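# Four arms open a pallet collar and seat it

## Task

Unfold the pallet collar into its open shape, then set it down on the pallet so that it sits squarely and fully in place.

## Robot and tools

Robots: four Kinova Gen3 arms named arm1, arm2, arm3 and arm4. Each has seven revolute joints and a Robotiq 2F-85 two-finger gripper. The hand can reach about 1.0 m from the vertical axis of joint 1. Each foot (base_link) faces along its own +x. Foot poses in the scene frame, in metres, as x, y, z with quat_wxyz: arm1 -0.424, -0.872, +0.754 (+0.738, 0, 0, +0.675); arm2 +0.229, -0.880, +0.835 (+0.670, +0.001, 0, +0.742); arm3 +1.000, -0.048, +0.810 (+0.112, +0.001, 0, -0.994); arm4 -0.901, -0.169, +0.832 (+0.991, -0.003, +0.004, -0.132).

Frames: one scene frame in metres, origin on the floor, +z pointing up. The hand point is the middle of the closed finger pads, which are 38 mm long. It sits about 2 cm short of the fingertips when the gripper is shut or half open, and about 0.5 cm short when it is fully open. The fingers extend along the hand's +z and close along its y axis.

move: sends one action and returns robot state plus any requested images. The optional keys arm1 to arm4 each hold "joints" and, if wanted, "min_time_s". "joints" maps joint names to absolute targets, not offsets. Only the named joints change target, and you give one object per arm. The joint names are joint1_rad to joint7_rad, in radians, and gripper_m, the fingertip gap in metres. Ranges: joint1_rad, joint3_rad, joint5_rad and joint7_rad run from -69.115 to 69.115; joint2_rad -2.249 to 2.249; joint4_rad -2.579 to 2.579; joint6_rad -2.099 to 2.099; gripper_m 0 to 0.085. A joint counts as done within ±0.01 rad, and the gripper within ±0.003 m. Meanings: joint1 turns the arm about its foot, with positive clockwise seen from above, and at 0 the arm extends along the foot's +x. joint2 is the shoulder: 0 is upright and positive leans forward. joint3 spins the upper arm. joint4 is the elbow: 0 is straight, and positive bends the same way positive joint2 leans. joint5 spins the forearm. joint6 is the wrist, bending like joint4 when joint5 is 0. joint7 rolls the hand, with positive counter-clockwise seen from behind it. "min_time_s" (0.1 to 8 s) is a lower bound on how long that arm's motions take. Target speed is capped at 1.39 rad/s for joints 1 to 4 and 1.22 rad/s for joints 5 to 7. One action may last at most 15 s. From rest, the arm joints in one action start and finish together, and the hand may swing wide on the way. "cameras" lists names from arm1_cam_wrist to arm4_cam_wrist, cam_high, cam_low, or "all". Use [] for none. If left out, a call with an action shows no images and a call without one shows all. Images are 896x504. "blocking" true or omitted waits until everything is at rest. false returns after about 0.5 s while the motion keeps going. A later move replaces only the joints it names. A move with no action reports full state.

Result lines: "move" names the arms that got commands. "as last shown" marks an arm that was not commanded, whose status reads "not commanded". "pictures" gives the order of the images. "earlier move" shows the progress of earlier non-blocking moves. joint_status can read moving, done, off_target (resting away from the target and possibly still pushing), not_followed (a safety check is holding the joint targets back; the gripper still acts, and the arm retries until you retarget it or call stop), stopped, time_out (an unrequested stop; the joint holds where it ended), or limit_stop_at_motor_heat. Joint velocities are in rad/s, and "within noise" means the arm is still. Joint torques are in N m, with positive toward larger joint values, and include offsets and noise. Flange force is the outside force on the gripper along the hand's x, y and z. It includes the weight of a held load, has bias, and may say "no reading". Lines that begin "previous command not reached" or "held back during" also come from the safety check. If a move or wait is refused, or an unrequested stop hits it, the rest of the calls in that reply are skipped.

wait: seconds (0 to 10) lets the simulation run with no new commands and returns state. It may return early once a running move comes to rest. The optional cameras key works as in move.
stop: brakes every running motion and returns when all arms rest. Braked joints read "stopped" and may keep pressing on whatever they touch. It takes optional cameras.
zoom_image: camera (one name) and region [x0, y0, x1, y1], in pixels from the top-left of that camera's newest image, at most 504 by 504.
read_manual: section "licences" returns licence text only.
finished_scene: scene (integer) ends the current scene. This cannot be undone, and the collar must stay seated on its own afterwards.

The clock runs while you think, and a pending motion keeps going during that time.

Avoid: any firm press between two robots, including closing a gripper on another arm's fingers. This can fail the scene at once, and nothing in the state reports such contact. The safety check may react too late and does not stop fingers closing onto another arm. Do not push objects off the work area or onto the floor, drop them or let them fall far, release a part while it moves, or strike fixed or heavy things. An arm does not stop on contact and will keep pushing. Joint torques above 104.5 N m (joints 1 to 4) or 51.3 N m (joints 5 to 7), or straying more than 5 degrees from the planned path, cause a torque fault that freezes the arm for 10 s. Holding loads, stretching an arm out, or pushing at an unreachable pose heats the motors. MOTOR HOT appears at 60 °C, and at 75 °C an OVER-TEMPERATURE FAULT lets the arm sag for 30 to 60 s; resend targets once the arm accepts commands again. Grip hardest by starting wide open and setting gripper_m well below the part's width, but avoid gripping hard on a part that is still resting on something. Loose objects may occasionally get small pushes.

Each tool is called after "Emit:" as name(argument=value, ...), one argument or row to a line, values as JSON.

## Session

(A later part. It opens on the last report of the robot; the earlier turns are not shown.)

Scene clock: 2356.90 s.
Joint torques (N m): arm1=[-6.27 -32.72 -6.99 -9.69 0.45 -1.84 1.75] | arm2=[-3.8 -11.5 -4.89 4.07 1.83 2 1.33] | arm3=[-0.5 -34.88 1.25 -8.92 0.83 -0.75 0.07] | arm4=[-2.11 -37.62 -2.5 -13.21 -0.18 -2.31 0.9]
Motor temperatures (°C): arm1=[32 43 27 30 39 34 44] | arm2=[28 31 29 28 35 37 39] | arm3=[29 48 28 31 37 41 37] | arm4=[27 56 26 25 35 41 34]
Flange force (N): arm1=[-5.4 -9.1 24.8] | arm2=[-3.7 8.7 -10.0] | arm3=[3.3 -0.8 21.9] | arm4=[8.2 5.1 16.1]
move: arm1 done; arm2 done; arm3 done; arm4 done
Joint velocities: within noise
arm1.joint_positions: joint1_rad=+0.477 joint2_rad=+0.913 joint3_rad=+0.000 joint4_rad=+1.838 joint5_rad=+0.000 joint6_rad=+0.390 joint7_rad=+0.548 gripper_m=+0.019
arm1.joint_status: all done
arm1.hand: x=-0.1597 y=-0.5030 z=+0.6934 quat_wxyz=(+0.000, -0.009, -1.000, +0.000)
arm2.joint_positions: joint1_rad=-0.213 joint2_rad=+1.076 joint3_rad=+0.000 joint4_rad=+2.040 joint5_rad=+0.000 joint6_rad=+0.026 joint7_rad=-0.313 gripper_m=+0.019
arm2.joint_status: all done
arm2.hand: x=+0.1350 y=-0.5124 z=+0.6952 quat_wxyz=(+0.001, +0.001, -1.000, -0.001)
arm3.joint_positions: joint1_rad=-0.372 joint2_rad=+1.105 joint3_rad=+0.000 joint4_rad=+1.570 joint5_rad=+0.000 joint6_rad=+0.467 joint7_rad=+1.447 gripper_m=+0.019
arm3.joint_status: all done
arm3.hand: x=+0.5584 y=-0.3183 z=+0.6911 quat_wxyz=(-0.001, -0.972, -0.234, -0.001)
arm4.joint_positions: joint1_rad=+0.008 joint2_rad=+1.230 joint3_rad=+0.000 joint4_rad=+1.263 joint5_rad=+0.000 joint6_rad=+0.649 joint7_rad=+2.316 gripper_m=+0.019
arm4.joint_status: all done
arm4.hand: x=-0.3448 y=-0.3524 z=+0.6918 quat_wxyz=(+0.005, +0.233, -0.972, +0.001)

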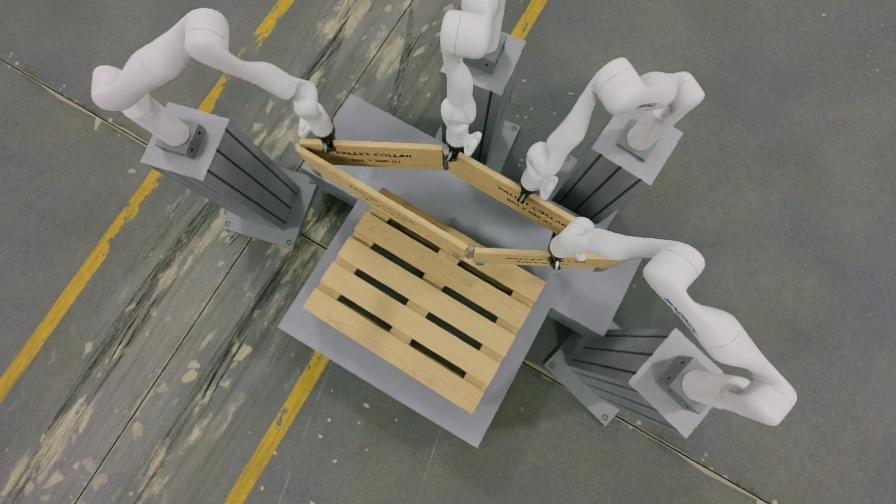

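Emit:
move(
  arm1={"joints": {"joint1_rad": 0.501, "joint2_rad": 0.973, "joint4_rad": 1.632, "joint6_rad": 0.536, "joint7_rad": 0.574}, "min_time_s": 3},
  arm2={"joints": {"joint1_rad": -0.090, "joint2_rad": 1.0825, "joint4_rad": 1.933, "joint6_rad": 0.126, "joint7_rad": -0.188}, "min_time_s": 3},
  arm3={"joints": {"joint1_rad": -0.155, "joint2_rad": 1.064, "joint4_rad": 1.730, "joint6_rad": 0.3475, "joint7_rad": 1.880}, "min_time_s": 3},
  arm4={"joints": {"joint1_rad": -0.144, "joint2_rad": 1.209, "joint4_rad": 1.331, "joint6_rad": 0.602, "joint7_rad": 2.381}, "min_time_s": 3},
)

Emit:
move(
  arm1={"joints": {"joint1_rad": 0.520, "joint2_rad": 1.050, "joint4_rad": 1.404, "joint6_rad": 0.688, "joint7_rad": 0.595}, "min_time_s": 3},
  arm2={"joints": {"joint1_rad": 0.015, "joint2_rad": 1.099, "joint4_rad": 1.806, "joint6_rad": 0.236, "joint7_rad": -0.081}, "min_time_s": 3},
  arm3={"joints": {"joint1_rad": 0.071, "joint2_rad": 1.065, "joint4_rad": 1.727, "joint6_rad": 0.349, "joint7_rad": 2.324}, "min_time_s": 3},
  arm4={"joints": {"joint1_rad": -0.285, "joint2_rad": 1.194, "joint4_rad": 1.3795, "joint6_rad": 0.5685, "joint7_rad": 2.4565}, "min_time_s": 3},
  cameras=["cam_high", "arm1_cam_wrist", "arm4_cam_wrist"],
)

Scene clock: 2375.33 s.
Joint torques (N m): arm1=[-5.7 -34.17 -5.9 -9.9 0.4 -1.01 1.93] | arm2=[-3.34 -13.61 -3.97 1.92 1.87 1.4 1.51] | arm3=[-1.54 -32.17 -0.35 -6.74 0.61 -0.49 0.31] | arm4=[-2.48 -35.83 -3.15 -11.19 -0.18 -1.27 1.16]
Motor temperatures (°C): arm1=[32 43 27 30 39 34 44] | arm2=[28 31 29 28 35 37 40] | arm3=[29 48 28 31 37 41 37] | arm4=[27 55 26 25 35 41 34]
Flange force (N): arm1=[-4.7 -5.6 23.0] | arm2=[-3.0 5.0 -8.7] | arm3=[3.3 -1.2 21.8] | arm4=[6.5 3.8 16.5]
move: arm1 done; arm2 done; arm3 done; arm4 done
Joint velocities: within noise
arm1.joint_positions: joint1_rad=+0.501 joint2_rad=+0.973 joint3_rad=+0.000 joint4_rad=+1.632 joint5_rad=+0.000 joint6_rad=+0.536 joint7_rad=+0.574 gripper_m=+0.019
arm1.joint_status: all done
arm1.hand: x=-0.1199 y=-0.4631 z=+0.6935 quat_wxyz=(+0.000, -0.008, -1.000, +0.000)
arm2.joint_positions: joint1_rad=-0.090 joint2_rad=+1.083 joint3_rad=+0.000 joint4_rad=+1.933 joint5_rad=+0.000 joint6_rad=+0.126 joint7_rad=-0.188 gripper_m=+0.019
arm2.joint_status: all done
arm2.hand: x=+0.1746 y=-0.4716 z=+0.6951 quat_wxyz=(+0.001, +0.002, -1.000, -0.001)
arm3.joint_positions: joint1_rad=-0.155 joint2_rad=+1.064 joint3_rad=+0.000 joint4_rad=+1.730 joint5_rad=+0.000 joint6_rad=+0.348 joint7_rad=+1.880 gripper_m=+0.019
arm3.joint_status: all done
arm3.hand: x=+0.5501 y=-0.2012 z=+0.6912 quat_wxyz=(-0.001, -0.941, -0.338, -0.001)
arm4.joint_positions: joint1_rad=-0.144 joint2_rad=+1.209 joint3_rad=+0.000 joint4_rad=+1.331 joint5_rad=+0.000 joint6_rad=+0.602 joint7_rad=+2.381 gripper_m=+0.019
arm4.joint_status: all done
arm4.hand: x=-0.3386 y=-0.2637 z=+0.6909 quat_wxyz=(+0.005, +0.337, -0.941, +0.000)
pictures: none

Scene clock: 2378.67 s.
Joint torques (N m): arm1=[-5.64 -31.92 -5.54 -9.9 0.14 -1.11 1.99] | arm2=[-1.37 -19.43 -0.99 -2.06 2.08 0.01 1.66] | arm3=[-4.3 -31.11 -4.03 -6.21 0.3 -0.11 0.83] | arm4=[-2.18 -35.11 -2.96 -8.21 0.06 0.58 1.24]
Motor temperatures (°C): arm1=[32 42 27 30 39 34 44] | arm2=[28 31 29 28 35 37 40] | arm3=[29 48 28 31 37 41 37] | arm4=[27 55 26 25 35 41 34]
Flange force (N): arm1=[-4.1 -4.9 13.2] | arm2=[1.3 -0.3 -1.8] | arm3=[6.7 -3.2 20.3] | arm4=[2.3 0.3 20.6]
move: arm1 done; arm2 done; arm3 done; arm4 done
Joint velocities: within noise
arm1.joint_positions: joint1_rad=+0.520 joint2_rad=+1.050 joint3_rad=+0.000 joint4_rad=+1.404 joint5_rad=+0.000 joint6_rad=+0.688 joint7_rad=+0.595 gripper_m=+0.019
arm1.joint_status: all done
arm1.hand: x=-0.0803 y=-0.4232 z=+0.6933 quat_wxyz=(+0.000, -0.007, -1.000, +0.000)
arm2.joint_positions: joint1_rad=+0.015 joint2_rad=+1.099 joint3_rad=+0.000 joint4_rad=+1.806 joint5_rad=+0.000 joint6_rad=+0.236 joint7_rad=-0.081 gripper_m=+0.019
arm2.joint_status: all done
arm2.hand: x=+0.2144 y=-0.4308 z=+0.6952 quat_wxyz=(+0.001, +0.003, -1.000, -0.001)
arm3.joint_positions: joint1_rad=+0.071 joint2_rad=+1.065 joint3_rad=+0.000 joint4_rad=+1.727 joint5_rad=+0.000 joint6_rad=+0.349 joint7_rad=+2.324 gripper_m=+0.019
arm3.joint_status: all done
arm3.hand: x=+0.5262 y=-0.0966 z=+0.6909 quat_wxyz=(-0.001, -0.899, -0.438, +0.000)
arm4.joint_positions: joint1_rad=-0.285 joint2_rad=+1.194 joint3_rad=+0.000 joint4_rad=+1.379 joint5_rad=+0.000 joint6_rad=+0.568 joint7_rad=+2.457 gripper_m=+0.019
arm4.joint_status: all done
arm4.hand: x=-0.3420 y=-0.1838 z=+0.6907 quat_wxyz=(+0.005, +0.437, -0.899, +0.000)
pictures: arm1_cam_wrist, arm4_cam_wrist, cam_high

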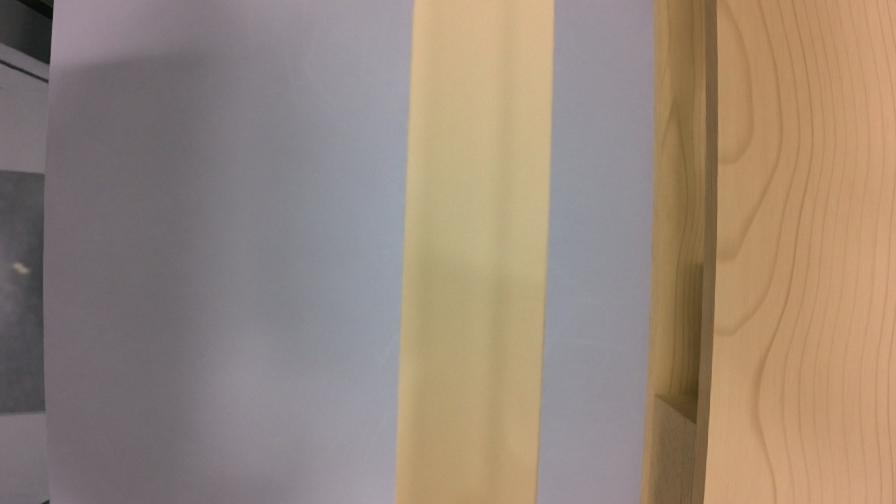

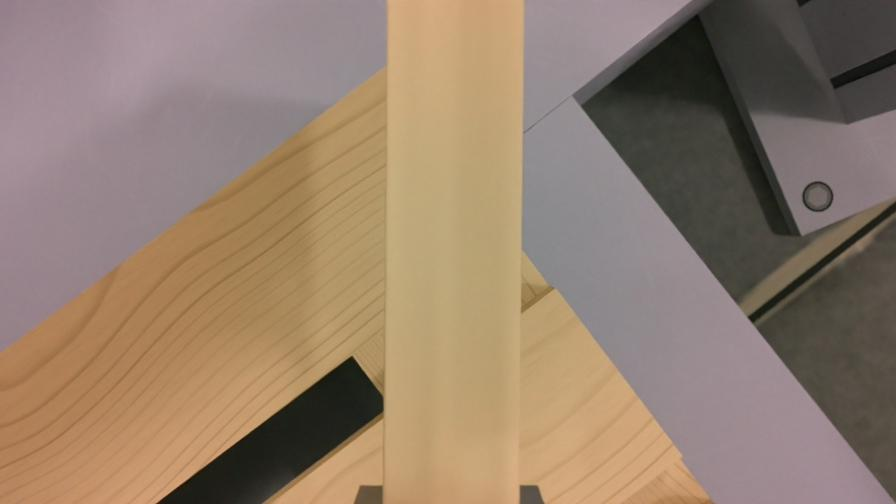

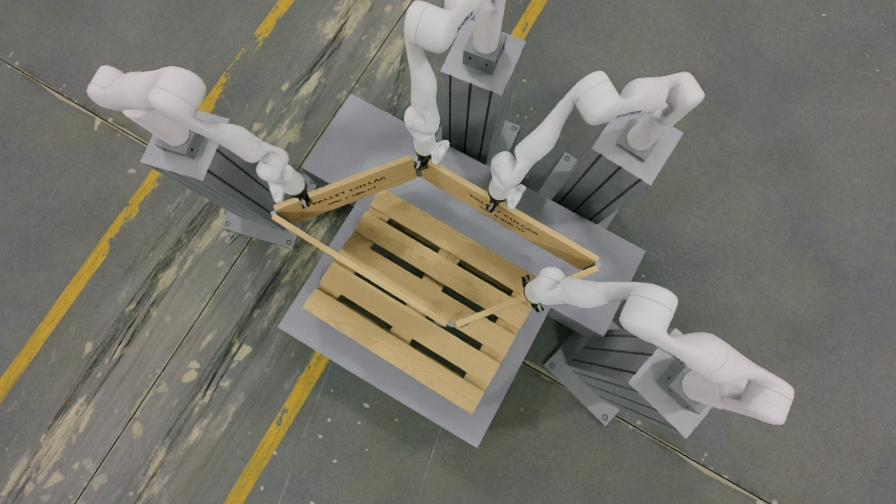

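Emit:
move(
  arm1={"joints": {"gripper_m": 0.05}},
)

Emit:
move(
  arm1={"joints": {"joint2_rad": 0.910, "joint4_rad": 1.400, "joint6_rad": 0.832}},
)

Emit:
move(
  arm1={"joints": {"joint1_rad": 0.128, "joint2_rad": 0.763, "joint4_rad": 1.769, "joint6_rad": 0.610, "joint7_rad": 0.203}},
  cameras=["arm1_cam_wrist"],
)

Emit:
move(
  arm1={"joints": {"joint2_rad": 0.931, "joint4_rad": 1.773, "joint6_rad": 0.437}, "min_time_s": 1.5},
  cameras=["arm1_cam_wrist"],
)

Emit:
move(
  arm1={"joints": {"gripper_m": 0.012}},
)

Scene clock: 2414.47 s.
Joint torques (N m): arm1=[-0.58 -24.86 -1.04 -5.78 0.26 -0.01 0.39] | arm2=[-2.18 -25.26 -2.04 -6.28 1.88 -1.76 1.58] | arm3=[-4.1 -31.06 -3.91 -6.45 0.14 -0.41 0.65] | arm4=[-2.12 -36.55 -2.79 -7.95 -0.09 1.17 1.02]
Motor temperatures (°C): arm1=[32 42 27 30 39 34 44] | arm2=[28 32 29 28 35 36 40] | arm3=[29 46 28 31 37 41 37] | arm4=[27 54 26 25 35 41 34]
Flange force (N): arm1=[-1.4 1.7 2.8] | arm2=[-0.8 -6.4 5.7] | arm3=[6.7 -3.1 19.5] | arm4=[1.8 -0.8 24.5]
move: arm1 done
Joint velocities: within noise
arm1.joint_positions: joint1_rad=+0.520 joint2_rad=+1.050 joint3_rad=+0.000 joint4_rad=+1.404 joint5_rad=+0.000 joint6_rad=+0.688 joint7_rad=+0.595 gripper_m=+0.050
arm1.joint_status: all done
arm1.hand: x=-0.0803 y=-0.4232 z=+0.6933 quat_wxyz=(+0.000, -0.007, -1.000, +0.000)
arm2, arm3: as last shown
arm3.hand: x=+0.5263 y=-0.0966 z=+0.6909 quat_wxyz=(-0.001, -0.899, -0.438, +0.000)
arm4.joint_positions: joint1_rad=-0.285 joint2_rad=+1.194 joint3_rad=+0.000 joint4_rad=+1.380 joint5_rad=+0.000 joint6_rad=+0.568 joint7_rad=+2.457 gripper_m=+0.019
arm4.joint_status: not commanded
arm4.hand: x=-0.3420 y=-0.1837 z=+0.6907 quat_wxyz=(+0.005, +0.437, -0.899, +0.000)
pictures: none

Scene clock: 2415.57 s.
Joint torques (N m): arm1=[-0.55 -24.27 -1.07 -6.69 0.26 0.01 0.37] | arm2=[-2.25 -25.28 -2.15 -6.33 1.94 -1.7 1.62] | arm3=[-4.08 -31.07 -3.87 -6.52 0.17 -0.45 0.61] | arm4=[-2.1 -36.67 -2.76 -8.12 -0.1 1.16 1.05]
Motor temperatures (°C): arm1=[32 42 27 30 39 34 44] | arm2=[28 32 29 28 35 36 40] | arm3=[29 46 28 31 37 41 37] | arm4=[27 54 26 25 35 41 34]
Flange force (N): arm1=[-1.8 2.1 2.6] | arm2=[-0.8 -6.7 5.8] | arm3=[6.8 -3.0 19.4] | arm4=[2.1 -0.3 24.5]
move: arm1 done
Joint velocities: within noise
arm1.joint_positions: joint1_rad=+0.520 joint2_rad=+0.910 joint3_rad=+0.000 joint4_rad=+1.400 joint5_rad=+0.000 joint6_rad=+0.832 joint7_rad=+0.595 gripper_m=+0.050
arm1.joint_status: all done
arm1.hand: x=-0.0803 y=-0.4232 z=+0.7733 quat_wxyz=(+0.000, -0.007, -1.000, +0.000)
arm2, arm3, arm4: as last shown
pictures: none

Scene clock: 2417.17 s.
Joint torques (N m): arm1=[-0.54 -20.93 -1.12 -5.32 0.25 -0.01 0.38] | arm2=[-2.26 -25.24 -2.15 -6.23 1.93 -1.73 1.59] | arm3=[-4.07 -30.99 -3.88 -6.5 0.18 -0.47 0.6] | arm4=[-2.09 -36.69 -2.77 -8.12 -0.05 1.13 1.03]
Motor temperatures (°C): arm1=[32 42 27 30 39 34 44] | arm2=[28 32 29 28 35 36 40] | arm3=[29 46 28 31 37 41 37] | arm4=[27 54 26 25 35 41 34]
Flange force (N): arm1=[-0.6 1.8 3.5] | arm2=[-0.9 -6.3 5.7] | arm3=[6.8 -3.0 19.2] | arm4=[2.0 -0.4 24.5]
move: arm1 done
Joint velocities: within noise
arm1.joint_positions: joint1_rad=+0.128 joint2_rad=+0.763 joint3_rad=+0.000 joint4_rad=+1.769 joint5_rad=+0.000 joint6_rad=+0.610 joint7_rad=+0.203 gripper_m=+0.050
arm1.joint_status: all done
arm1.hand: x=-0.2980 y=-0.4177 z=+0.7733 quat_wxyz=(+0.000, -0.007, -1.000, +0.000)
arm2, arm3, arm4: as last shown

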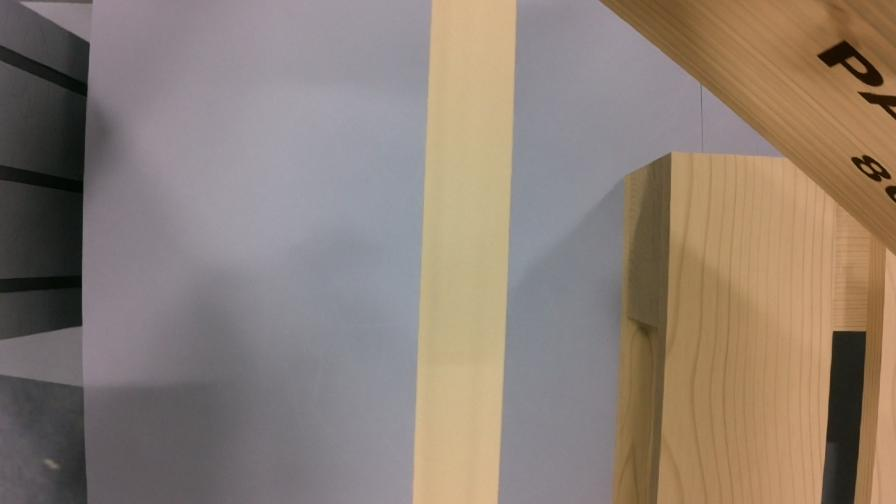

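Scene clock: 2419.00 s.
Joint torques (N m): arm1=[-0.62 -21.83 -1.1 -3.98 0.23 -0.06 0.35] | arm2=[-2.27 -25.27 -2.06 -6.26 1.89 -1.7 1.63] | arm3=[-4.08 -31.04 -3.86 -6.52 0.16 -0.46 0.63] | arm4=[-2.09 -36.64 -2.74 -8.11 -0.1 1.14 1.06]
Motor temperatures (°C): arm1=[32 41 27 30 39 34 44] | arm2=[28 32 29 28 35 36 40] | arm3=[29 46 28 31 37 41 37] | arm4=[27 54 26 25 35 41 34]
Flange force (N): arm1=[-0.6 1.3 3.7] | arm2=[-0.9 -6.5 5.8] | arm3=[6.8 -3.0 19.4] | arm4=[2.0 -0.4 24.5]
move: arm1 done
Joint velocities: within noise
arm1.joint_positions: joint1_rad=+0.128 joint2_rad=+0.931 joint3_rad=+0.000 joint4_rad=+1.773 joint5_rad=+0.000 joint6_rad=+0.437 joint7_rad=+0.203 gripper_m=+0.050
arm1.joint_status: all done
arm1.hand: x=-0.2979 y=-0.4174 z=+0.6934 quat_wxyz=(+0.000, -0.007, -1.000, +0.000)
arm2, arm3, arm4: as last shown

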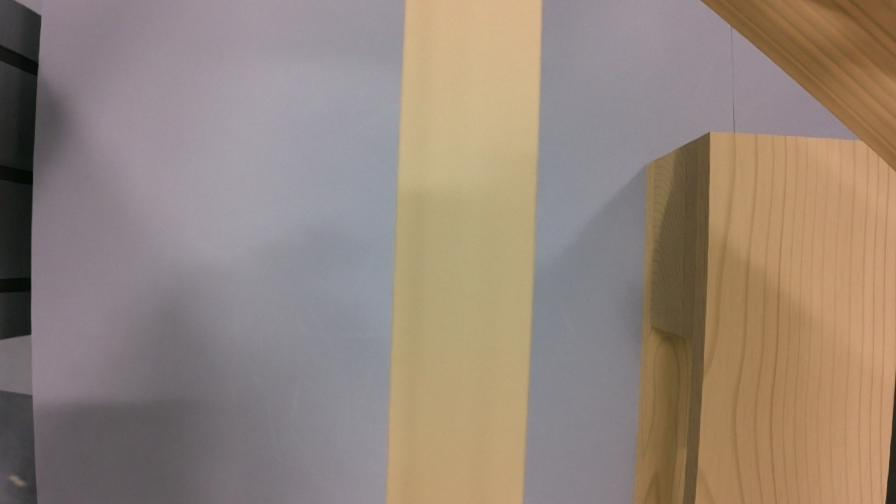

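Scene clock: 2419.80 s.
Joint torques (N m): arm1=[-1.62 -23.21 -1.55 -8.56 1.26 -2.58 1.44] | arm2=[-2.23 -24.99 -2.06 -4.53 1.93 -0.95 1.73] | arm3=[-4.28 -31.07 -4 -6.95 0.22 -0.71 0.65] | arm4=[0.39 -36.42 0.11 -6.96 0.91 1.87 1.17]
Motor temperatures (°C): arm1=[32 41 27 30 39 34 44] | arm2=[28 32 29 28 35 36 40] | arm3=[29 46 28 31 37 41 37] | arm4=[27 54 26 25 35 41 34]
Flange force (N): arm1=[1.7 -7.1 0.6] | arm2=[-0.6 -2.8 7.8] | arm3=[7.6 -2.6 18.7] | arm4=[-3.0 0.6 25.9]
move: arm1 off_target
Joint velocities: within noise
arm1.joint_positions: joint1_rad=+0.128 joint2_rad=+0.931 joint3_rad=+0.000 joint4_rad=+1.773 joint5_rad=+0.000 joint6_rad=+0.437 joint7_rad=+0.203 gripper_m=+0.019
arm1.joint_status: gripper_m off_target (ended at +0.019, target +0.012)
arm1.hand: x=-0.2979 y=-0.4174 z=+0.6933 quat_wxyz=(+0.000, -0.007, -1.000, +0.000)
arm2, arm3, arm4: as last shown
arm2.hand: x=+0.2143 y=-0.4308 z=+0.6952 quat_wxyz=(+0.001, +0.003, -1.000, -0.001)
arm4.joint_positions: joint1_rad=-0.285 joint2_rad=+1.194 joint3_rad=+0.000 joint4_rad=+1.379 joint5_rad=+0.000 joint6_rad=+0.568 joint7_rad=+2.457 gripper_m=+0.019
pictures: none

Emit:
move(
  arm1={"joints": {"joint1_rad": 0.186, "joint2_rad": 0.988, "joint4_rad": 1.585, "joint6_rad": 0.568, "joint7_rad": 0.2625}, "min_time_s": 3},
  arm2={"joints": {"joint1_rad": 0.103, "joint2_rad": 1.128, "joint4_rad": 1.658, "joint6_rad": 0.356, "joint7_rad": 0.009}, "min_time_s": 3},
  arm3={"joints": {"joint1_rad": 0.258, "joint2_rad": 1.098, "joint4_rad": 1.595, "joint6_rad": 0.449, "joint7_rad": 2.7275}, "min_time_s": 3},
  arm4={"joints": {"joint1_rad": -0.4125, "joint2_rad": 1.183, "joint4_rad": 1.4165, "joint6_rad": 0.542, "joint7_rad": 2.5465}, "min_time_s": 3},
)

Emit:
move(
  arm1={"joints": {"joint1_rad": 0.234, "joint2_rad": 1.061, "joint4_rad": 1.373, "joint6_rad": 0.7075, "joint7_rad": 0.312}, "min_time_s": 3},
  arm2={"joints": {"joint1_rad": 0.178, "joint2_rad": 1.171, "joint4_rad": 1.4875, "joint6_rad": 0.483, "joint7_rad": 0.085}, "min_time_s": 3},
  arm3={"joints": {"joint1_rad": 0.384, "joint2_rad": 1.163, "joint4_rad": 1.372, "joint6_rad": 0.607, "joint7_rad": 3.071}, "min_time_s": 3},
  arm4={"joints": {"joint1_rad": -0.5225, "joint2_rad": 1.1735, "joint4_rad": 1.448, "joint6_rad": 0.520, "joint7_rad": 2.653}, "min_time_s": 3},
  cameras=["cam_high", "arm1_cam_wrist", "arm2_cam_wrist", "arm3_cam_wrist", "arm4_cam_wrist"],
)

Scene clock: 2481.73 s.
Joint torques (N m): arm1=[-1.63 -25.19 -1.58 -7.77 1.32 -1.68 1.58] | arm2=[-2.83 -26.83 -2.83 -6.67 1.64 -1.27 1.65] | arm3=[-5.07 -29.66 -4.71 -3.71 0.1 1.83 1.05] | arm4=[-2.11 -33.57 -2.77 -4.21 0.21 2.88 1.31]
Motor temperatures (°C): arm1=[31 40 27 31 39 34 44] | arm2=[28 34 29 28 35 36 40] | arm3=[29 43 28 31 37 40 36] | arm4=[27 53 26 25 35 41 34]
Flange force (N): arm1=[1.0 -2.4 3.2] | arm2=[-1.5 -4.9 7.1] | arm3=[5.8 -6.3 18.7] | arm4=[-1.7 -5.5 24.3]
move: arm1 done; arm2 done; arm3 done; arm4 done
Joint velocities: within noise
arm1.joint_positions: joint1_rad=+0.186 joint2_rad=+0.988 joint3_rad=+0.000 joint4_rad=+1.585 joint5_rad=+0.000 joint6_rad=+0.568 joint7_rad=+0.263 gripper_m=+0.019
arm1.joint_status: all done
arm1.hand: x=-0.2582 y=-0.3775 z=+0.6936 quat_wxyz=(+0.000, -0.006, -1.000, +0.000)
arm2.joint_positions: joint1_rad=+0.103 joint2_rad=+1.128 joint3_rad=+0.000 joint4_rad=+1.658 joint5_rad=+0.000 joint6_rad=+0.356 joint7_rad=+0.009 gripper_m=+0.019
arm2.joint_status: all done
arm2.hand: x=+0.2539 y=-0.3905 z=+0.6952 quat_wxyz=(+0.001, +0.004, -1.000, -0.001)
arm3.joint_positions: joint1_rad=+0.258 joint2_rad=+1.098 joint3_rad=+0.000 joint4_rad=+1.595 joint5_rad=+0.000 joint6_rad=+0.449 joint7_rad=+2.727 gripper_m=+0.019
arm3.joint_status: all done
arm3.hand: x=+0.4906 y=-0.0065 z=+0.6906 quat_wxyz=(-0.001, -0.846, -0.533, -0.001)
arm4.joint_positions: joint1_rad=-0.413 joint2_rad=+1.183 joint3_rad=+0.000 joint4_rad=+1.417 joint5_rad=+0.000 joint6_rad=+0.542 joint7_rad=+2.546 gripper_m=+0.019
arm4.joint_status: all done
arm4.hand: x=-0.3532 y=-0.1136 z=+0.6905 quat_wxyz=(+0.005, +0.532, -0.847, -0.001)
pictures: none

Scene clock: 2485.07 s.
Joint torques (N m): arm1=[-1.83 -27.16 -1.75 -9.2 1.17 -1.98 1.67] | arm2=[-2.03 -31.98 -1.41 -13.63 1.72 -4.15 1.74] | arm3=[-10.91 -30.31 -10.25 -2.28 -1.66 4.2 1.39] | arm4=[-2.89 -30.18 -3.56 0.29 0.26 5.27 1.48]
Motor temperatures (°C): arm1=[31 40 27 31 39 34 44] | arm2=[28 34 29 28 35 36 40] | arm3=[29 43 28 31 37 40 36] | arm4=[27 53 26 25 35 41 34]
Flange force (N): arm1=[1.1 -3.2 2.6] | arm2=[2.0 -15.7 5.8] | arm3=[16.4 -10.0 19.9] | arm4=[-3.0 -12.1 24.5]
move: arm1 done; arm2 done; arm3 done; arm4 done
Joint velocities: within noise
arm1.joint_positions: joint1_rad=+0.234 joint2_rad=+1.061 joint3_rad=+0.000 joint4_rad=+1.373 joint5_rad=+0.000 joint6_rad=+0.707 joint7_rad=+0.312 gripper_m=+0.019
arm1.joint_status: all done
arm1.hand: x=-0.2186 y=-0.3377 z=+0.6933 quat_wxyz=(+0.000, -0.006, -1.000, +0.000)
arm2.joint_positions: joint1_rad=+0.178 joint2_rad=+1.171 joint3_rad=+0.000 joint4_rad=+1.488 joint5_rad=+0.000 joint6_rad=+0.483 joint7_rad=+0.085 gripper_m=+0.019
arm2.joint_status: all done
arm2.hand: x=+0.2938 y=-0.3497 z=+0.6950 quat_wxyz=(+0.001, +0.005, -1.000, -0.001)
arm3.joint_positions: joint1_rad=+0.384 joint2_rad=+1.163 joint3_rad=+0.000 joint4_rad=+1.372 joint5_rad=+0.000 joint6_rad=+0.607 joint7_rad=+3.071 gripper_m=+0.019
arm3.joint_status: all done
arm3.hand: x=+0.4460 y=+0.0658 z=+0.6907 quat_wxyz=(-0.001, -0.783, -0.622, -0.001)
arm4.joint_positions: joint1_rad=-0.523 joint2_rad=+1.173 joint3_rad=+0.000 joint4_rad=+1.448 joint5_rad=+0.000 joint6_rad=+0.520 joint7_rad=+2.653 gripper_m=+0.019
arm4.joint_status: all done
arm4.hand: x=-0.3699 y=-0.0555 z=+0.6906 quat_wxyz=(+0.005, +0.621, -0.784, -0.001)
pictures: arm1_cam_wrist, arm2_cam_wrist, arm3_cam_wrist, arm4_cam_wrist, cam_high

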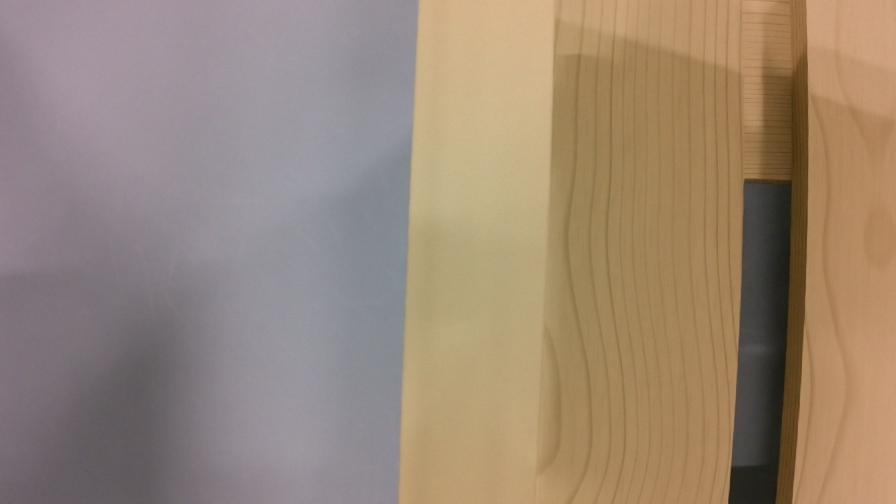

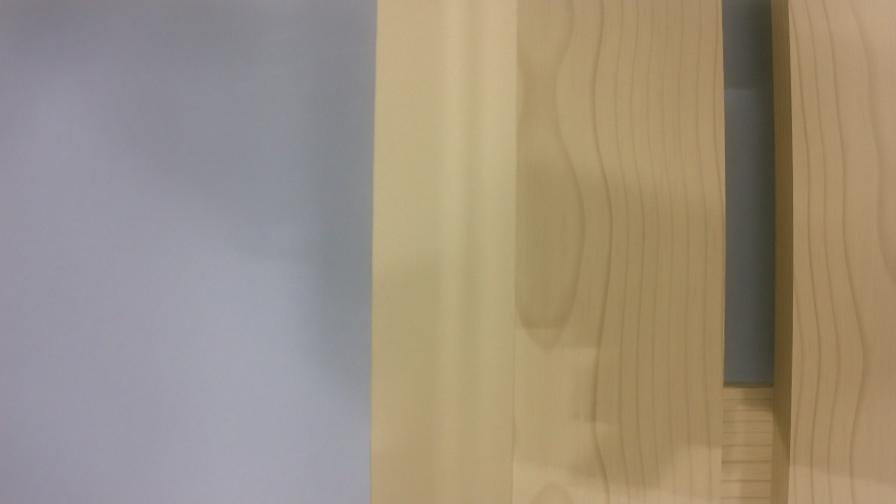

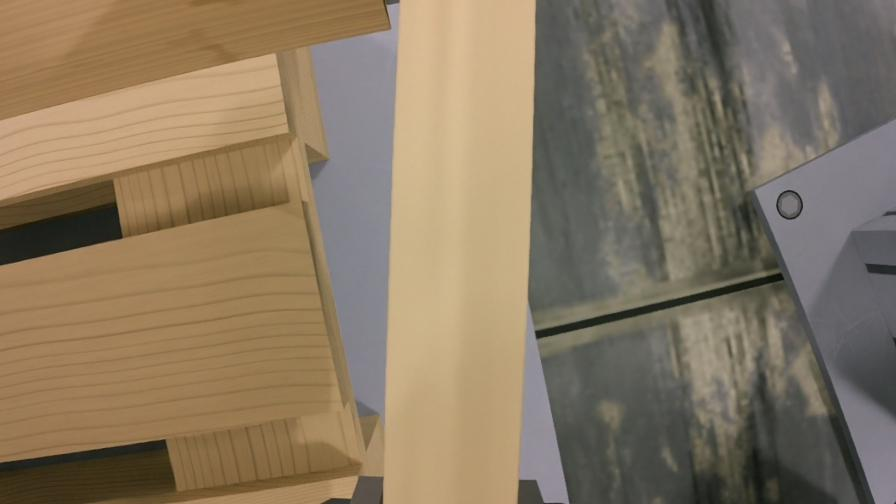

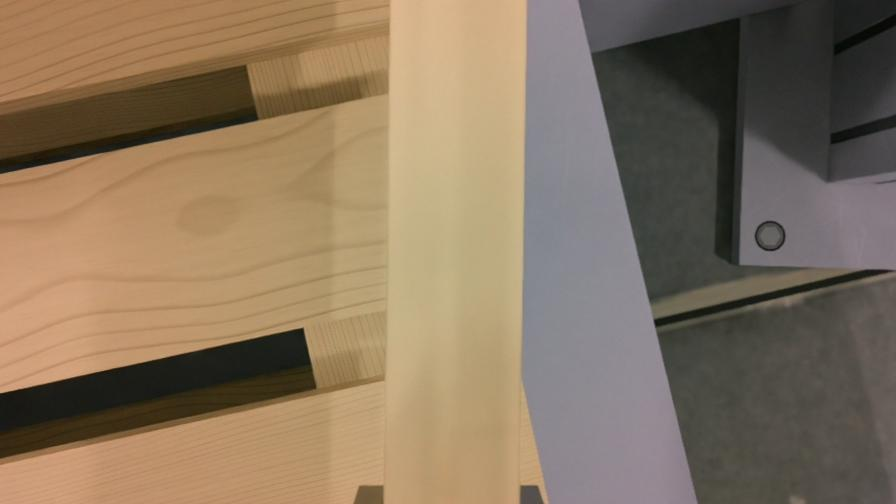

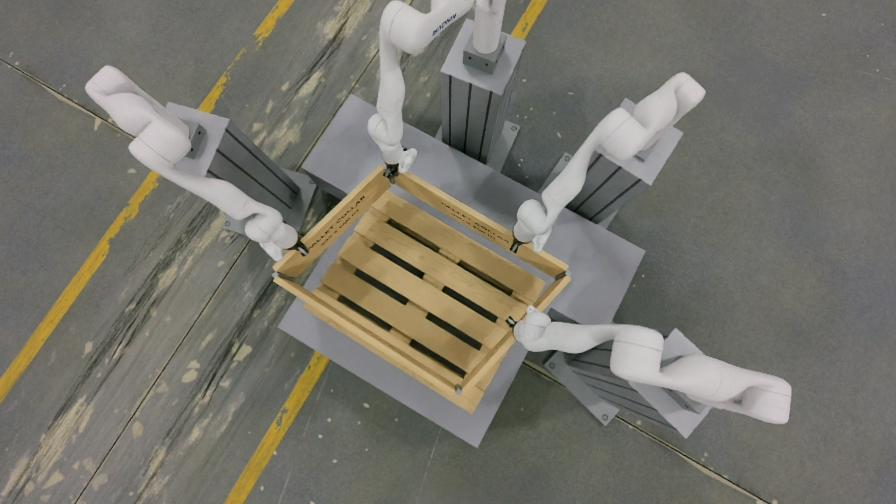

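Emit:
move(
  arm1={"joints": {"joint1_rad": 0.2746, "joint2_rad": 1.1525, "joint4_rad": 1.126, "joint6_rad": 0.863, "joint7_rad": 0.3546}, "min_time_s": 3},
  arm2={"joints": {"joint1_rad": 0.241, "joint2_rad": 1.230, "joint4_rad": 1.289, "joint6_rad": 0.623, "joint7_rad": 0.150}, "min_time_s": 3},
  arm3={"joints": {"joint1_rad": 0.457, "joint2_rad": 1.2625, "joint4_rad": 1.079, "joint6_rad": 0.800, "joint7_rad": 3.361}, "min_time_s": 3},
  arm4={"joints": {"joint1_rad": -0.613, "joint2_rad": 1.165, "joint4_rad": 1.479, "joint6_rad": 0.498, "joint7_rad": 2.7796}, "min_time_s": 3},
  cameras=["cam_high", "cam_low", "arm1_cam_wrist", "arm2_cam_wrist", "arm3_cam_wrist", "arm4_cam_wrist"],
)

Emit:
zoom_image(
  camera="cam_high",
  region=[260, 150, 600, 430],
)

Scene clock: 2505.00 s.
Joint torques (N m): arm1=[-1.92 -29.48 -1.62 -10.7 1.09 -2.45 1.8] | arm2=[-4.33 -36.44 -3.56 -18.4 0.93 -6.06 1.8] | arm3=[-14.56 -29.6 -12.08 0.53 -3.22 7.6 1.65] | arm4=[-4.7 -25.89 -5.67 5.1 -0.12 7.77 1.62]
Motor temperatures (°C): arm1=[31 40 27 31 39 34 44] | arm2=[28 35 29 28 35 36 40] | arm3=[29 42 28 31 37 41 36] | arm4=[27 52 26 25 35 41 34]
Flange force (N): arm1=[1.5 -3.6 2.4] | arm2=[0.6 -23.7 5.6] | arm3=[24.8 -13.6 20.4] | arm4=[-0.5 -19.6 23.3]
move: arm1 done; arm2 done; arm3 done; arm4 done
Joint velocities: within noise
arm1.joint_positions: joint1_rad=+0.275 joint2_rad=+1.152 joint3_rad=+0.000 joint4_rad=+1.126 joint5_rad=+0.000 joint6_rad=+0.863 joint7_rad=+0.355 gripper_m=+0.019
arm1.joint_status: all done
arm1.hand: x=-0.1786 y=-0.2981 z=+0.6934 quat_wxyz=(+0.000, -0.005, -1.000, +0.000)
arm2.joint_positions: joint1_rad=+0.241 joint2_rad=+1.230 joint3_rad=+0.000 joint4_rad=+1.289 joint5_rad=+0.000 joint6_rad=+0.623 joint7_rad=+0.150 gripper_m=+0.019
arm2.joint_status: all done
arm2.hand: x=+0.3335 y=-0.3092 z=+0.6949 quat_wxyz=(+0.001, +0.006, -1.000, -0.001)
arm3.joint_positions: joint1_rad=+0.457 joint2_rad=+1.262 joint3_rad=+0.000 joint4_rad=+1.079 joint5_rad=+0.000 joint6_rad=+0.800 joint7_rad=+3.361 gripper_m=+0.019
arm3.joint_status: all done
arm3.hand: x=+0.3963 y=+0.1200 z=+0.6907 quat_wxyz=(-0.001, -0.711, -0.703, +0.000)
arm4.joint_positions: joint1_rad=-0.613 joint2_rad=+1.165 joint3_rad=+0.000 joint4_rad=+1.479 joint5_rad=+0.000 joint6_rad=+0.498 joint7_rad=+2.780 gripper_m=+0.019
arm4.joint_status: all done
arm4.hand: x=-0.3897 y=-0.0105 z=+0.6904 quat_wxyz=(+0.005, +0.702, -0.712, -0.002)
pictures: arm1_cam_wrist, arm2_cam_wrist, arm3_cam_wrist, arm4_cam_wrist, cam_high, cam_low

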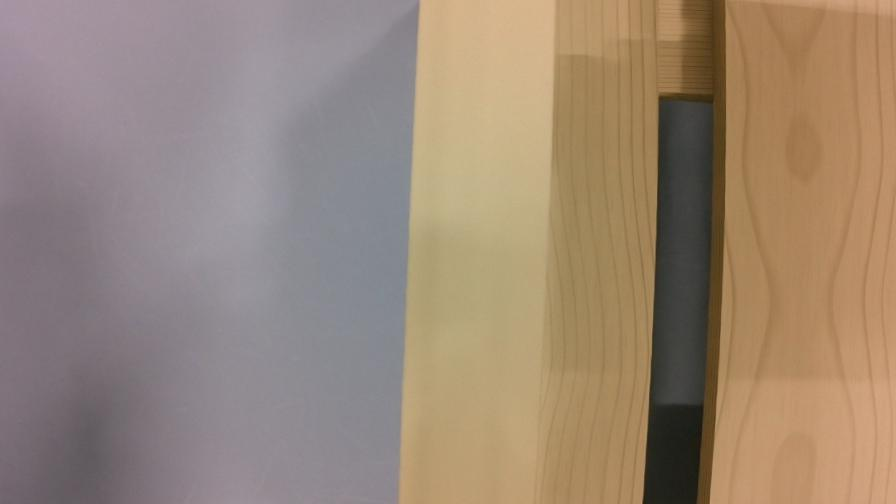

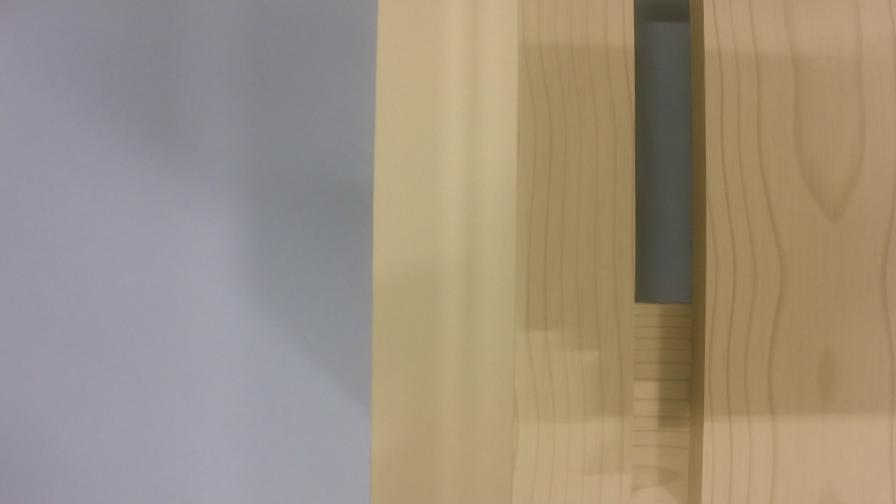

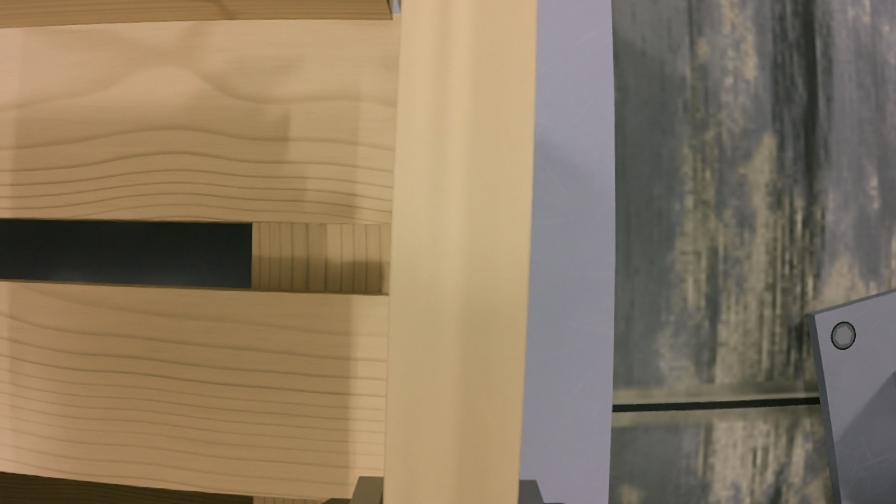

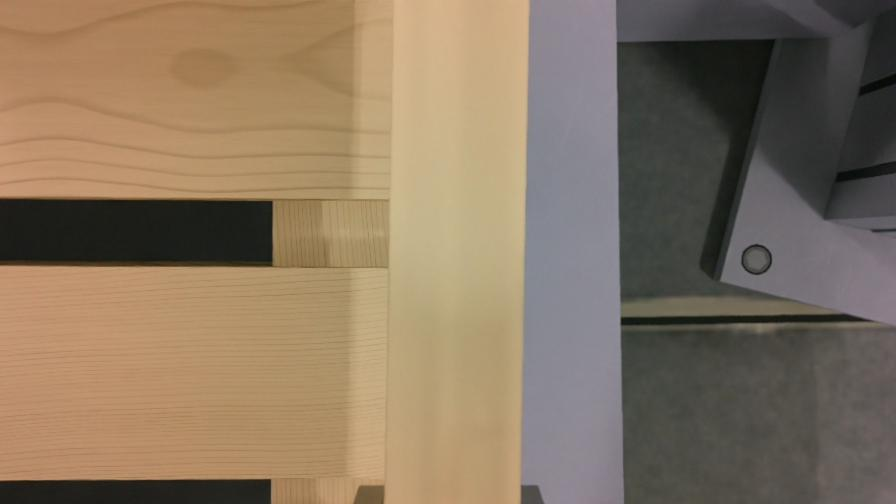

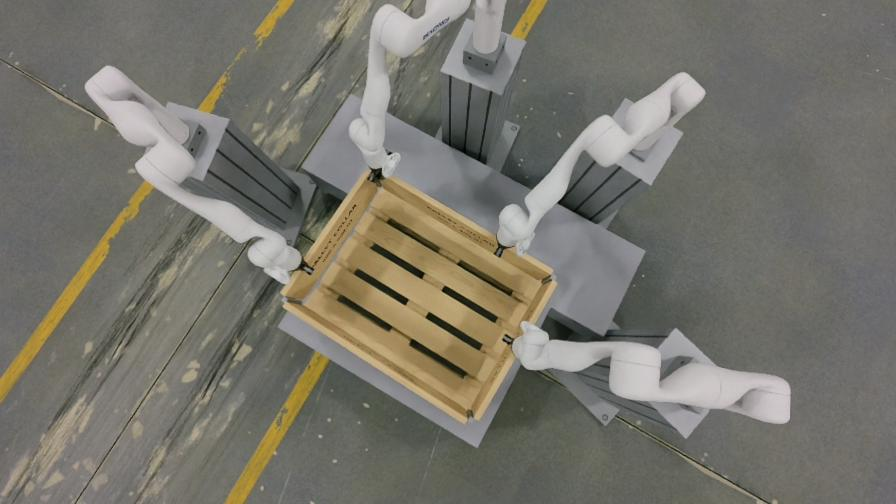

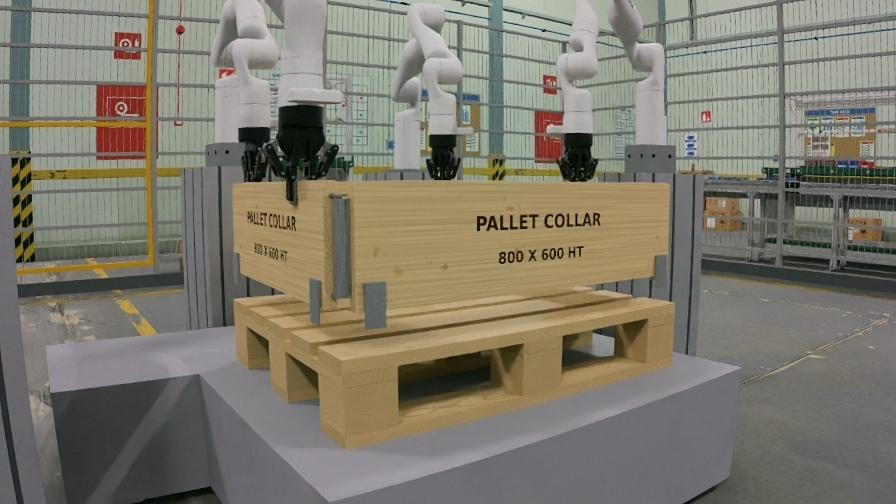

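Scaled by 1.482 from the camera's image (finer frame: 1280x720).

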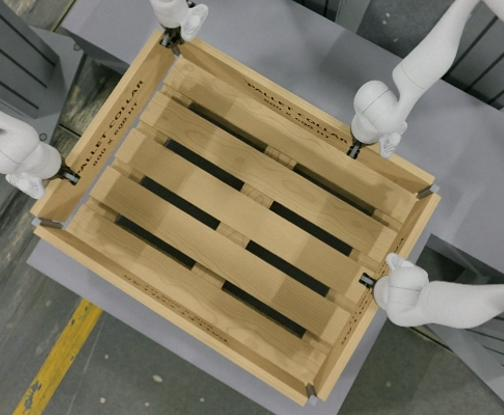

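Emit:
zoom_image(
  camera="cam_low",
  region=[200, 160, 450, 460],
)

Emit:
zoom_image(
  camera="cam_low",
  region=[560, 160, 720, 400],
)

Emit:
zoom_image(
  camera="cam_high",
  region=[270, 270, 350, 330],
)

Emit:
zoom_image(
  camera="cam_high",
  region=[440, 250, 570, 430],
)

Scaled by 1.680 from the camera's image (finer frame: 1280x720).

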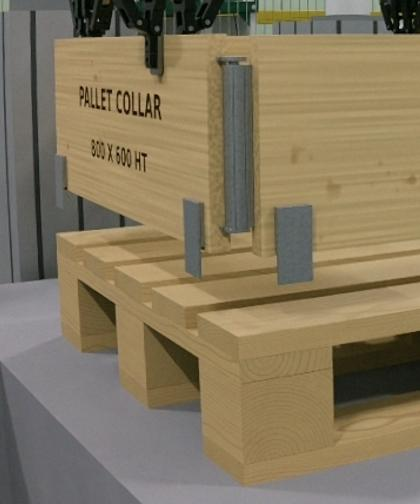

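Scaled by 2.100 from the camera's image (finer frame: 1280x720).

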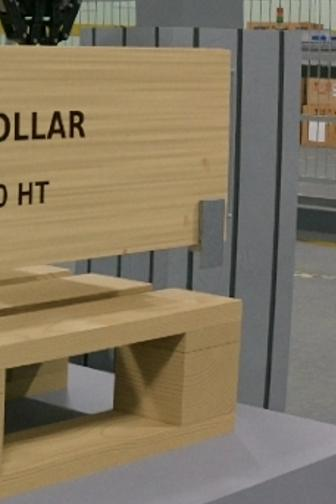

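Scaled by 6.300 from the camera's image (finer frame: 1280x720).

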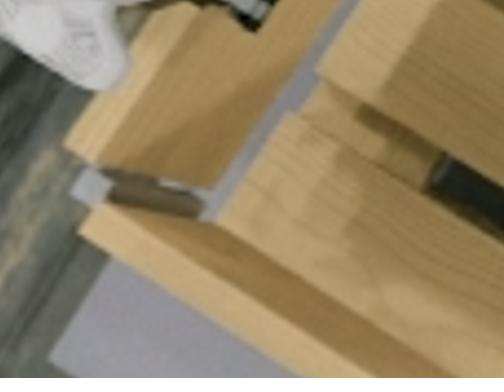

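Scaled by 2.800 from the camera's image (finer frame: 1280x720).

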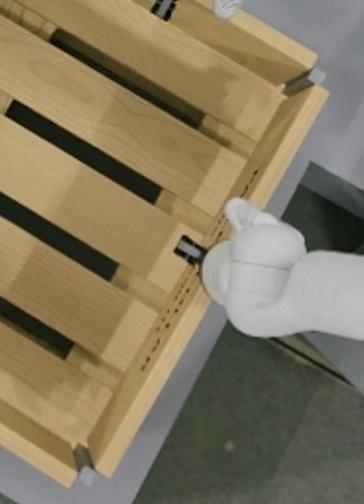

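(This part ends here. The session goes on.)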